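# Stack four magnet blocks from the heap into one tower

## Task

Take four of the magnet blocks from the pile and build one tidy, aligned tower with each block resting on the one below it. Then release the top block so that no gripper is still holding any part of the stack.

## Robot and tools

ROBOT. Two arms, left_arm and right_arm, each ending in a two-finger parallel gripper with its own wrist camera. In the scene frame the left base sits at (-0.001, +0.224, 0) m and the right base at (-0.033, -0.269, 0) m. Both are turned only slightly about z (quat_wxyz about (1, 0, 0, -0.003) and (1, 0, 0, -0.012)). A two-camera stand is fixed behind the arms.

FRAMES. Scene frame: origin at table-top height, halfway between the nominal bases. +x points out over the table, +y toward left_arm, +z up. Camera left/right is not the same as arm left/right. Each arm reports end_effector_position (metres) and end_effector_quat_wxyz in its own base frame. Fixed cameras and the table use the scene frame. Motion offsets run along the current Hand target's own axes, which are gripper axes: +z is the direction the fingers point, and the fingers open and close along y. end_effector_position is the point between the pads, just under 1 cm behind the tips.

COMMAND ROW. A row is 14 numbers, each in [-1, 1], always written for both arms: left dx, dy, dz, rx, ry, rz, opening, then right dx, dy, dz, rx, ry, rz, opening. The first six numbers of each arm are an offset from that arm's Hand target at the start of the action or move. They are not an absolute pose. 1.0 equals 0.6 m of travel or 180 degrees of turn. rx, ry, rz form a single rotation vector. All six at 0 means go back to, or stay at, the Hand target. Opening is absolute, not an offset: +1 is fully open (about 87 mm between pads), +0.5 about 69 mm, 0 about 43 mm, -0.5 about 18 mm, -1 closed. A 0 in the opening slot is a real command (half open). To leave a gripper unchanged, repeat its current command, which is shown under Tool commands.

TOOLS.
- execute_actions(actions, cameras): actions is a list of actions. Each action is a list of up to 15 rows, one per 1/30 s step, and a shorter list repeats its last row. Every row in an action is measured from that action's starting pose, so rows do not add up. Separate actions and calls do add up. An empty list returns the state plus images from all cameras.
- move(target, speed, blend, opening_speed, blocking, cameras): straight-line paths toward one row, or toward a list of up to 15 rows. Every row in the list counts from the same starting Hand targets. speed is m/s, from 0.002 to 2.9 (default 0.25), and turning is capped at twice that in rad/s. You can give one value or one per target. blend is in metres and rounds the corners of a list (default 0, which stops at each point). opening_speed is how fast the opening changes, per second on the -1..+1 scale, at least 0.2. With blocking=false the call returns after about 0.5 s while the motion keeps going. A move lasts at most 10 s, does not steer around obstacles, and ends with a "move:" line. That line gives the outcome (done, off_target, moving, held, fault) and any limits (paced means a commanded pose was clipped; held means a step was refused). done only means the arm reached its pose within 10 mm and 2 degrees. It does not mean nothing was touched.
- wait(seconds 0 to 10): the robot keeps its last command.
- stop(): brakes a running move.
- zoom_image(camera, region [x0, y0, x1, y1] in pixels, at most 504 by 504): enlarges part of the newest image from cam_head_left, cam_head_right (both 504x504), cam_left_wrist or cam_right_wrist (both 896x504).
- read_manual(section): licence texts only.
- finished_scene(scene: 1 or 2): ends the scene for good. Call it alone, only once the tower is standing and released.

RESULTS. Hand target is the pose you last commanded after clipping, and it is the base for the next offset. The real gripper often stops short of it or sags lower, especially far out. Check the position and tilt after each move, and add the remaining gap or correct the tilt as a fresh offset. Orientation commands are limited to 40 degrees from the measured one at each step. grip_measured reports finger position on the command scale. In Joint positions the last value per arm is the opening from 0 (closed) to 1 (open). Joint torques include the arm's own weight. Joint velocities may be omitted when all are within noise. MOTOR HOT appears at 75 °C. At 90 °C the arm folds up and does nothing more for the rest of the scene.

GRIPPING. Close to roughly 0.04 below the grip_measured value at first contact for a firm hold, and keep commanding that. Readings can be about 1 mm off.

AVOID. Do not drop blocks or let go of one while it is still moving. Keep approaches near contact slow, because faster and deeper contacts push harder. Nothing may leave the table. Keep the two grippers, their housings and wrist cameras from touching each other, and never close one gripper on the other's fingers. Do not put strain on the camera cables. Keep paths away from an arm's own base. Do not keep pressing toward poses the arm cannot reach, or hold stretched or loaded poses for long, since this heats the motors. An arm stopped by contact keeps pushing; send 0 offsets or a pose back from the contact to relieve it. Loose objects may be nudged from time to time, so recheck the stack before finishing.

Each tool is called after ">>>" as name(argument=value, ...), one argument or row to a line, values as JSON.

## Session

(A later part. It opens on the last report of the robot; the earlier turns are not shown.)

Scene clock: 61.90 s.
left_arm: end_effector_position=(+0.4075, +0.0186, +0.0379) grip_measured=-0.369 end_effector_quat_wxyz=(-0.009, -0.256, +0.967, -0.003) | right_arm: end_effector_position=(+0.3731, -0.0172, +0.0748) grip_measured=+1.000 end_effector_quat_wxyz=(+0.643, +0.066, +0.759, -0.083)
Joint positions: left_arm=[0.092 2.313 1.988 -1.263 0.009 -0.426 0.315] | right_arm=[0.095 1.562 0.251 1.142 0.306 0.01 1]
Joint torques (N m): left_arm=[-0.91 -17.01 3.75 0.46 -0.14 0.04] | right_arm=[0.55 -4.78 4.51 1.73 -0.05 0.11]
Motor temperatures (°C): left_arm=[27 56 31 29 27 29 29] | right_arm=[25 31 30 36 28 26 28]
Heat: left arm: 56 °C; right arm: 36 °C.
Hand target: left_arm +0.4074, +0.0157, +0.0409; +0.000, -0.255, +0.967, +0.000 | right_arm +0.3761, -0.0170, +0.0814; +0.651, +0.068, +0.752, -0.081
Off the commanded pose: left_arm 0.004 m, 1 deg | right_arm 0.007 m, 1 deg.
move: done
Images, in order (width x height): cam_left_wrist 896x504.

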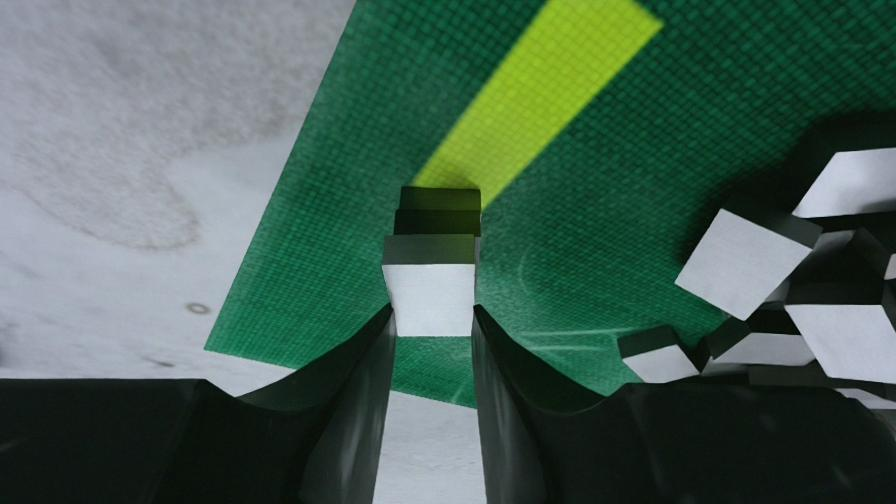

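>>> move(
  target=[
    [0,0,-0.002,0,0,0,-0.2,0,0,0,0,0,0,1],
    [0,0,-0.12,0,0,0,-0.1,0,0,0,0,0,0,1],
  ],
  speed=[0.1,0.25],
  opening_speed=1.0,
  cameras=["cam_left_wrist","cam_head_left"],
)

>>> zoom_image(
  camera="cam_left_wrist",
  region=[320, 80, 560, 280],
)

Scene clock: 64.60 s.
left_arm: end_effector_position=(+0.4043, +0.0183, +0.1066) grip_measured=-0.100 end_effector_quat_wxyz=(-0.009, -0.257, +0.966, -0.003) | right_arm: end_effector_position=(+0.3731, -0.0172, +0.0748) grip_measured=+1.000 end_effector_quat_wxyz=(+0.643, +0.066, +0.759, -0.083)
Joint positions: left_arm=[0.092 2.313 2.261 -1.535 0.009 -0.427 0.45] | right_arm=[0.095 1.562 0.251 1.142 0.306 0.01 1]
Joint torques (N m): left_arm=[-0.88 -14.71 7.77 0.17 -0.14 0.03] | right_arm=[0.57 -4.78 4.51 1.74 -0.06 0.11]
Motor temperatures (°C): left_arm=[27 55 31 29 27 29 29] | right_arm=[25 31 30 36 28 26 28]
Heat: left arm: 55 °C; right arm: 36 °C.
Hand target: left_arm +0.4074, +0.0158, +0.1129; +0.000, -0.255, +0.967, +0.000 | right_arm +0.3761, -0.0170, +0.0814; +0.651, +0.068, +0.752, -0.081
Off the commanded pose: left_arm 0.007 m, 1 deg | right_arm 0.007 m, 1 deg.
move: done
Images, in order (width x height): cam_head_left 504x504, cam_left_wrist 896x504.

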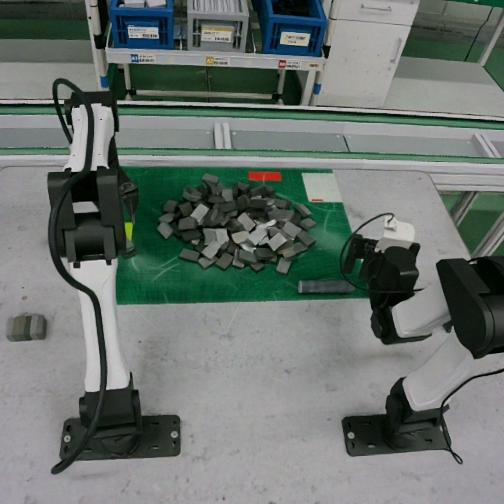

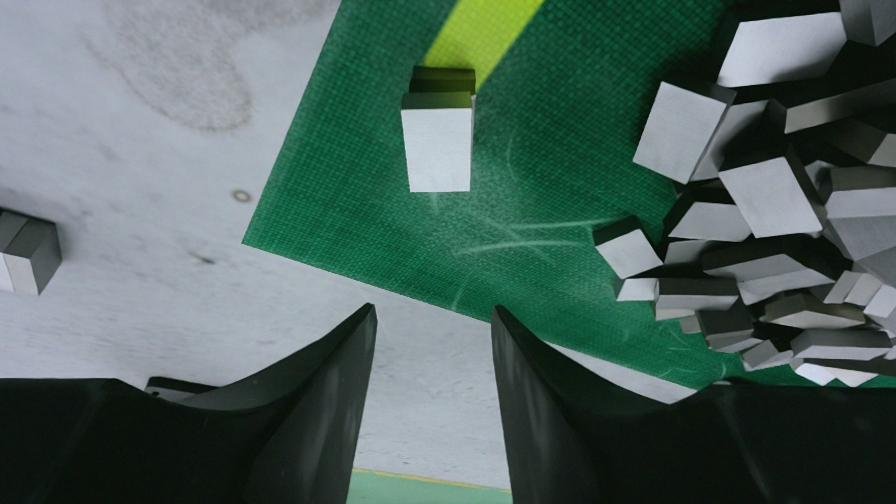

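Scaled by 2.100 from the camera's 896x504 image, which has a finer 1280x720 frame.

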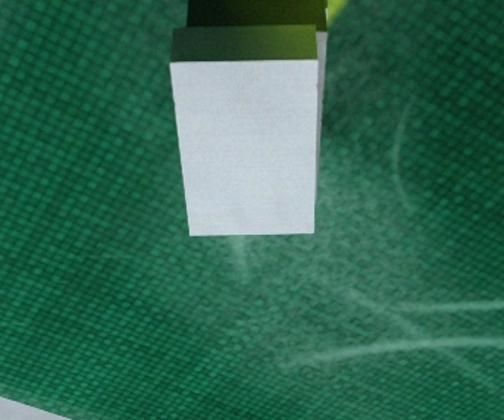

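>>> zoom_image(
  camera="cam_left_wrist",
  region=[580, 0, 896, 380],
)

Scaled by 1.326 from the camera's 896x504 image, which has a finer 1280x720 frame.

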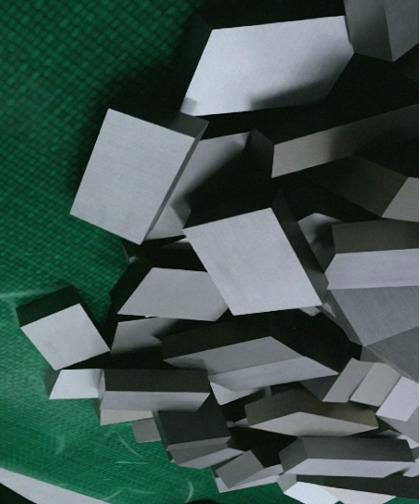

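>>> move(
  target=[0.1242,-0.184,0.07,0,0,-0.202,-0.2,0,0,0,0,0,0,1],
  speed=0.4,
  cameras=["cam_left_wrist"],
)

>>> zoom_image(
  camera="cam_left_wrist",
  region=[280, 100, 620, 400],
)

Scene clock: 67.53 s.
left_arm: end_effector_position=(+0.3956, -0.1176, +0.0606) grip_measured=-0.200 end_effector_quat_wxyz=(-0.016, -0.540, +0.841, +0.009) | right_arm: end_effector_position=(+0.3731, -0.0172, +0.0748) grip_measured=+1.000 end_effector_quat_wxyz=(+0.643, +0.066, +0.759, -0.083)
Joint positions: left_arm=[-0.187 2.211 1.907 -1.302 0.009 -1.329 0.4] | right_arm=[0.095 1.562 0.251 1.142 0.306 0.01 1]
Joint torques (N m): left_arm=[-0.17 -17.5 4.34 0.28 -0.17 0.01] | right_arm=[0.58 -4.78 4.49 1.73 -0.05 0.11]
Motor temperatures (°C): left_arm=[27 56 31 29 27 29 29] | right_arm=[25 31 30 36 28 26 28]
Heat: left arm: 56 °C; right arm: 36 °C.
Hand target: left_arm +0.3971, -0.1170, +0.0708; +0.000, -0.544, +0.839, +0.000 | right_arm +0.3761, -0.0170, +0.0814; +0.651, +0.068, +0.752, -0.081
Off the commanded pose: left_arm 0.011 m, 2 deg | right_arm 0.007 m, 1 deg.
move: off_target (left_arm)
Images, in order (width x height): cam_left_wrist 896x504.

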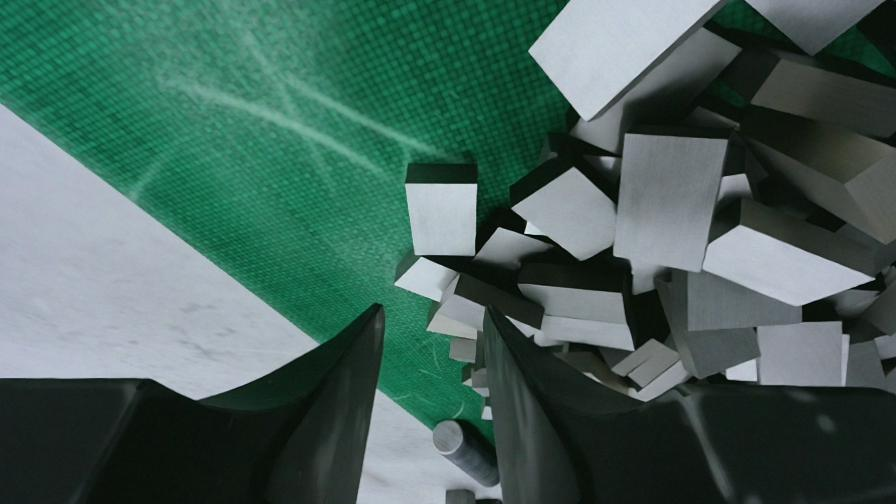

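Scaled by 1.482 from the camera's 896x504 image, which has a finer 1280x720 frame.

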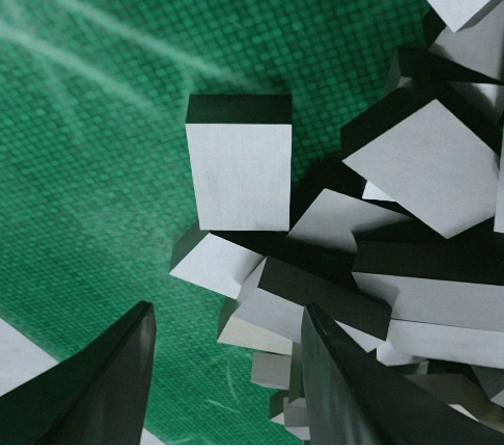

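>>> move(
  target=[0.0,-0.006,0.07,0,0,0,-0.2,0,0,0,0,0,0,1],
  speed=0.2,
  cameras=["cam_left_wrist"],
)

Scene clock: 68.90 s.
left_arm: end_effector_position=(+0.4012, -0.1187, +0.0329) grip_measured=-0.200 end_effector_quat_wxyz=(-0.002, -0.541, +0.841, -0.004) | right_arm: end_effector_position=(+0.3731, -0.0172, +0.0748) grip_measured=+1.000 end_effector_quat_wxyz=(+0.643, +0.066, +0.759, -0.083)
Joint positions: left_arm=[-0.187 2.209 1.796 -1.157 0.009 -1.331 0.4] | right_arm=[0.095 1.562 0.251 1.142 0.306 0.01 1]
Joint torques (N m): left_arm=[-0.39 -13.9 4.4 0.41 -0.17 0.01] | right_arm=[0.58 -4.78 4.49 1.73 -0.05 0.11]
Motor temperatures (°C): left_arm=[27 57 31 29 27 29 29] | right_arm=[25 31 30 36 28 26 28]
Heat: left arm: 57 °C; right arm: 36 °C.
Hand target: left_arm +0.4004, -0.1185, +0.0289; +0.000, -0.544, +0.839, +0.000 | right_arm +0.3761, -0.0170, +0.0814; +0.651, +0.068, +0.752, -0.081
Off the commanded pose: left_arm 0.004 m, 1 deg | right_arm 0.007 m, 1 deg.
move: done
Images, in order (width x height): cam_left_wrist 896x504.

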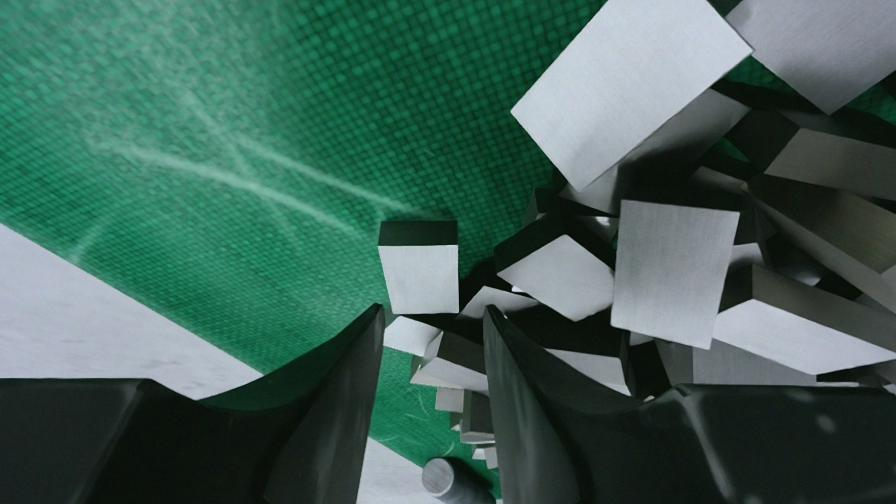

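>>> move(
  target=[
    [0.0,0.007,0.0,0,0,0,-0.2,0,0,0,0,0,0,1],
    [0.0,0.007,0.035,0,0,0,-0.2,0,0,0,0,0,0,1],
  ],
  speed=0.15,
  cameras=["cam_left_wrist"],
)

Scene clock: 70.43 s.
left_arm: end_effector_position=(+0.3955, -0.1176, +0.0128) grip_measured=-0.200 end_effector_quat_wxyz=(-0.005, -0.541, +0.841, -0.002) | right_arm: end_effector_position=(+0.3731, -0.0172, +0.0748) grip_measured=+1.000 end_effector_quat_wxyz=(+0.643, +0.066, +0.759, -0.083)
Joint positions: left_arm=[-0.187 2.209 1.714 -1.08 0.009 -1.331 0.4] | right_arm=[0.095 1.562 0.251 1.142 0.306 0.01 1]
Joint torques (N m): left_arm=[-0.24 -13.53 4.41 0.48 -0.17 0.03] | right_arm=[0.55 -4.81 4.51 1.73 -0.05 0.11]
Motor temperatures (°C): left_arm=[27 57 31 29 27 29 29] | right_arm=[25 31 30 36 28 26 28]
Heat: left arm: 57 °C; right arm: 36 °C.
Hand target: left_arm +0.3965, -0.1168, +0.0078; +0.000, -0.544, +0.839, +0.000 | right_arm +0.3761, -0.0170, +0.0814; +0.651, +0.068, +0.752, -0.081
Off the commanded pose: left_arm 0.005 m, 1 deg | right_arm 0.007 m, 1 deg.
move: done
Images, in order (width x height): cam_left_wrist 896x504.

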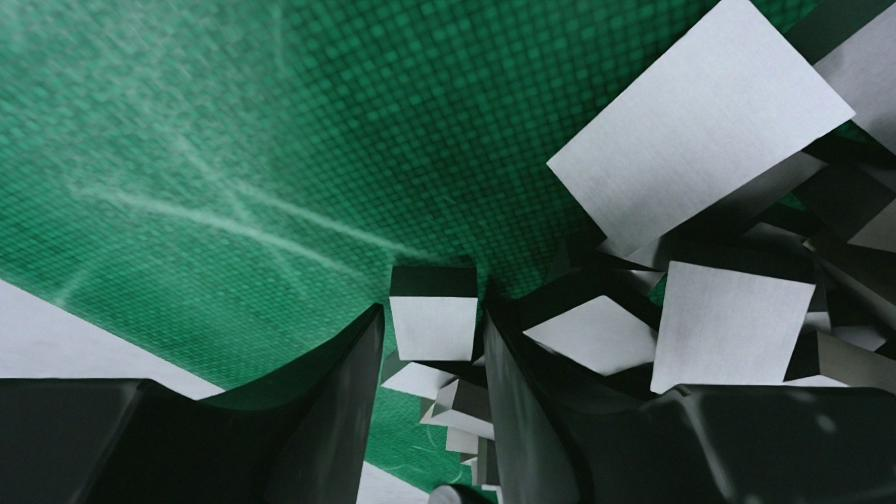

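>>> move(
  target=[
    [0,0,0,0,0,0,-0.45,0,0,0,0,0,0,1],
    [0,0,-0.12,0,0,0,-0.45,0,0,0,0,0,0,1],
    [-0.2327,0.0648,-0.125,0,0,0.2011,-0.45,0,0,0,0,0,0,1],
    [-0.2327,0.0648,-0.095,0,0,0.2011,-0.45,0,0,0,0,0,0,1],
  ],
  speed=[0.1,0.2,0.35,0.12],
  opening_speed=0.8,
  blend=[0,0.01,0,0],
  cameras=["cam_left_wrist"],
)

>>> zoom_image(
  camera="cam_left_wrist",
  region=[320, 180, 560, 380],
)

Scene clock: 74.37 s.
left_arm: end_effector_position=(+0.4181, +0.0264, +0.0696) grip_measured=-0.367 end_effector_quat_wxyz=(+0.001, -0.262, +0.965, -0.003) | right_arm: end_effector_position=(+0.3731, -0.0172, +0.0748) grip_measured=+1.000 end_effector_quat_wxyz=(+0.643, +0.066, +0.759, -0.083)
Joint positions: left_arm=[0.106 2.341 2.166 -1.392 0.006 -0.424 0.317] | right_arm=[0.095 1.562 0.251 1.142 0.306 0.01 1]
Joint torques (N m): left_arm=[-0.36 -14.67 4.74 0.48 -0.12 0.19] | right_arm=[0.55 -4.77 4.52 1.73 -0.05 0.11]
Motor temperatures (°C): left_arm=[27 58 32 29 27 29 29] | right_arm=[25 31 30 37 28 26 28]
Heat: left arm: 58 °C; right arm: 37 °C.
Hand target: left_arm +0.4180, +0.0266, +0.0648; +0.000, -0.257, +0.966, +0.000 | right_arm +0.3761, -0.0170, +0.0814; +0.651, +0.068, +0.752, -0.081
Off the commanded pose: left_arm 0.005 m, 1 deg | right_arm 0.007 m, 1 deg.
move: done
Images, in order (width x height): cam_left_wrist 896x504.

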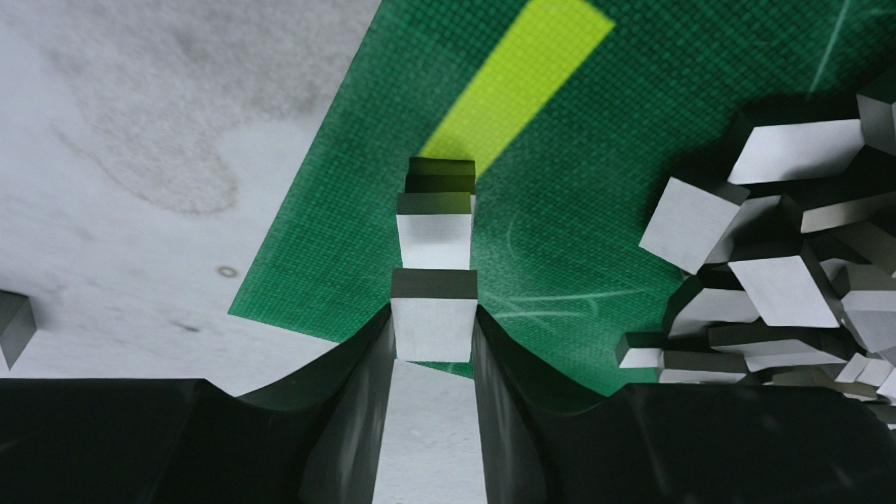

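Scaled by 2.100 from the camera's 896x504 image, which has a finer 1280x720 frame.

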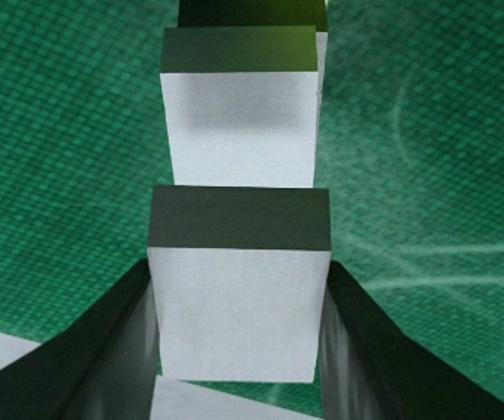

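>>> move(
  target=[-0.0025,0.001,0.031,0,0,0,-0.45,0,0,0,0,0,0,1],
  speed=0.12,
  cameras=["cam_left_wrist"],
)

>>> zoom_image(
  camera="cam_left_wrist",
  region=[320, 180, 560, 380],
)

Scene clock: 77.43 s.
left_arm: end_effector_position=(+0.4200, +0.0267, +0.0532) grip_measured=-0.367 end_effector_quat_wxyz=(+0.004, -0.261, +0.965, -0.004) | right_arm: end_effector_position=(+0.3731, -0.0172, +0.0748) grip_measured=+1.000 end_effector_quat_wxyz=(+0.643, +0.066, +0.759, -0.083)
Joint positions: left_arm=[0.106 2.341 2.101 -1.321 0.006 -0.422 0.317] | right_arm=[0.095 1.562 0.251 1.142 0.306 0.01 1]
Joint torques (N m): left_arm=[-0.16 -14.27 4.7 0.45 -0.12 0.17] | right_arm=[0.55 -4.78 4.51 1.73 -0.05 0.11]
Motor temperatures (°C): left_arm=[27 57 32 29 27 29 29] | right_arm=[25 31 30 37 28 26 28]
Heat: left arm: 57 °C; right arm: 37 °C.
Hand target: left_arm +0.4190, +0.0278, +0.0462; +0.000, -0.257, +0.967, +0.000 | right_arm +0.3761, -0.0170, +0.0814; +0.651, +0.068, +0.752, -0.081
Off the commanded pose: left_arm 0.007 m, 1 deg | right_arm 0.007 m, 1 deg.
move: done
Images, in order (width x height): cam_left_wrist 896x504.

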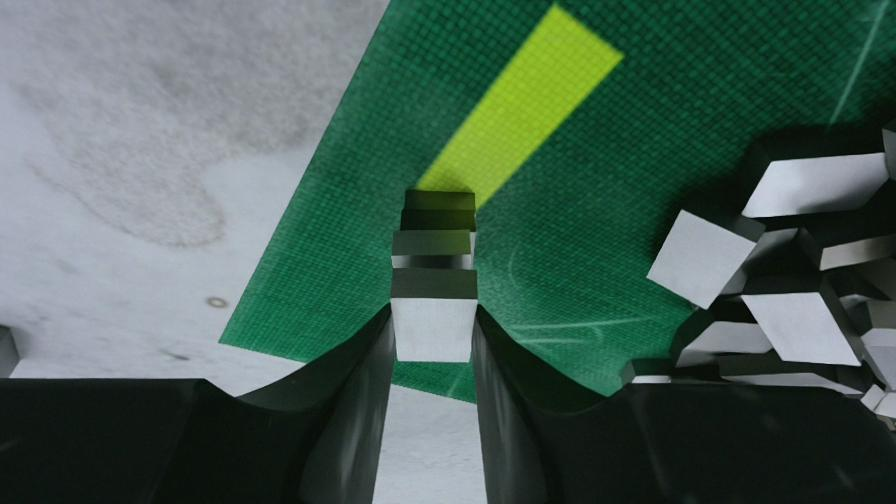

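Scaled by 2.100 from the camera's 896x504 image, which has a finer 1280x720 frame.

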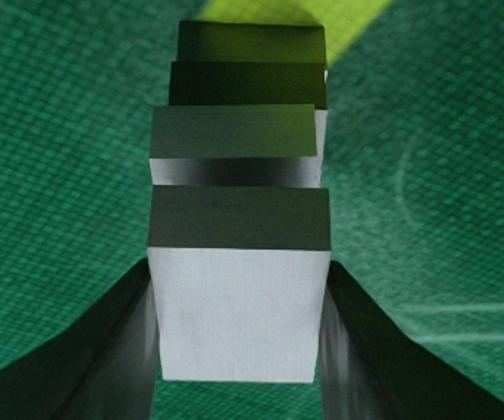

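>>> move(
  target=[0,0,0.0133,0,0,0,-0.45,0,0,0,0,0,0,1],
  speed=0.08,
  cameras=["cam_left_wrist"],
)

>>> zoom_image(
  camera="cam_left_wrist",
  region=[320, 180, 560, 380],
)

Scene clock: 78.30 s.
left_arm: end_effector_position=(+0.4187, +0.0266, +0.0463) grip_measured=-0.367 end_effector_quat_wxyz=(+0.002, -0.261, +0.965, -0.003) | right_arm: end_effector_position=(+0.3731, -0.0172, +0.0748) grip_measured=+1.000 end_effector_quat_wxyz=(+0.643, +0.066, +0.759, -0.083)
Joint positions: left_arm=[0.106 2.341 2.073 -1.298 0.006 -0.421 0.317] | right_arm=[0.095 1.562 0.251 1.142 0.306 0.01 1]
Joint torques (N m): left_arm=[-0.14 -14.16 4.56 0.53 -0.13 0.17] | right_arm=[0.55 -4.78 4.49 1.73 -0.05 0.11]
Motor temperatures (°C): left_arm=[27 57 32 29 27 29 29] | right_arm=[25 31 30 37 28 26 28]
Heat: left arm: 57 °C; right arm: 37 °C.
Hand target: left_arm +0.4189, +0.0278, +0.0381; +0.000, -0.257, +0.967, +0.000 | right_arm +0.3761, -0.0170, +0.0814; +0.651, +0.068, +0.752, -0.081
Off the commanded pose: left_arm 0.008 m, 1 deg | right_arm 0.007 m, 1 deg.
move: done
Images, in order (width x height): cam_left_wrist 896x504.

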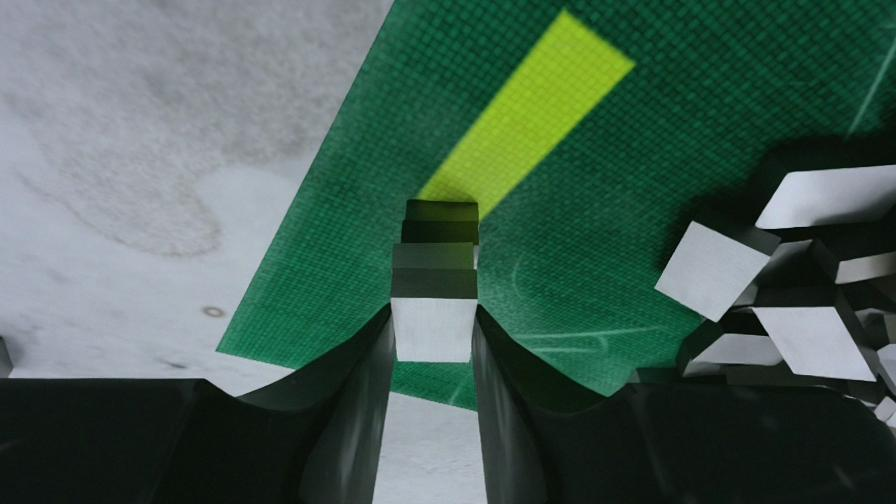

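Scaled by 2.100 from the camera's 896x504 image, which has a finer 1280x720 frame.

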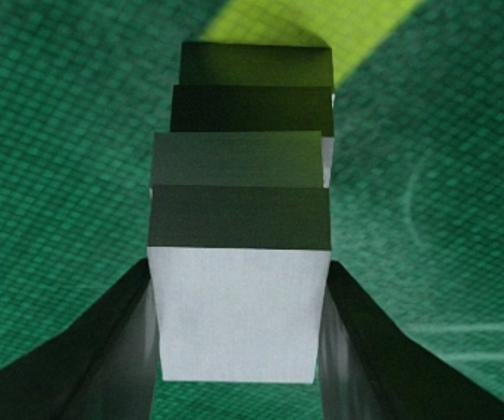

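>>> move(
  target=[
    [0,0,0.0,0,0,0,-0.2,0,0,0,0,0,0,1],
    [0,0,-0.125,0,0,0,-0.15,0,0,0,0,0,0,1],
  ],
  speed=[0.1,0.25],
  opening_speed=1.0,
  cameras=["cam_left_wrist"],
)

>>> zoom_image(
  camera="cam_left_wrist",
  region=[320, 80, 560, 280],
)

Scene clock: 80.83 s.
left_arm: end_effector_position=(+0.4190, +0.0266, +0.1150) grip_measured=-0.150 end_effector_quat_wxyz=(+0.016, -0.261, +0.965, -0.005) | right_arm: end_effector_position=(+0.3731, -0.0172, +0.0748) grip_measured=+1.000 end_effector_quat_wxyz=(+0.643, +0.066, +0.759, -0.083)
Joint positions: left_arm=[0.106 2.349 2.365 -1.554 0.006 -0.421 0.425] | right_arm=[0.095 1.562 0.251 1.142 0.306 0.01 1]
Joint torques (N m): left_arm=[-0.13 -13.59 6.65 0.28 -0.11 0.17] | right_arm=[0.55 -4.78 4.51 1.73 -0.05 0.11]
Motor temperatures (°C): left_arm=[27 57 32 29 27 29 29] | right_arm=[25 31 30 37 28 26 28]
Heat: left arm: 57 °C; right arm: 37 °C.
Hand target: left_arm +0.4190, +0.0278, +0.1131; +0.000, -0.257, +0.967, +0.000 | right_arm +0.3761, -0.0170, +0.0814; +0.651, +0.068, +0.752, -0.081
Off the commanded pose: left_arm 0.002 m, 2 deg | right_arm 0.007 m, 1 deg.
joint sent to its limit (left arm) — joint 4 (wrist pitch), lower limit. The joint targets still meet the commanded pose.
move: done
Images, in order (width x height): cam_left_wrist 896x504.

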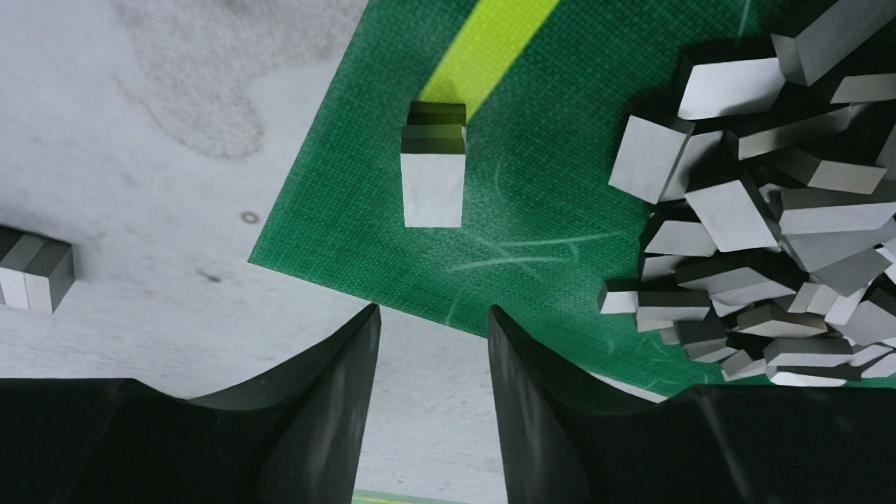

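Scaled by 2.100 from the camera's 896x504 image, which has a finer 1280x720 frame.

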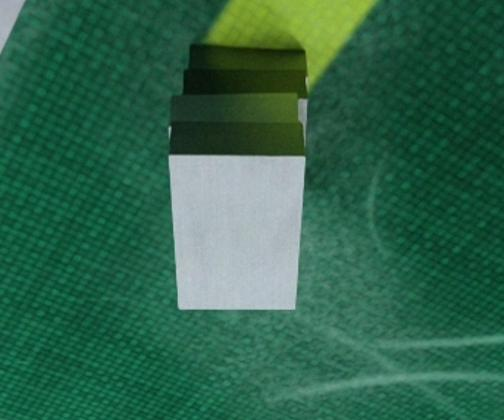

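Four blocks are stacked and released.

>>> finished_scene(
  scene=2,
)

The scene is finished: the task was done.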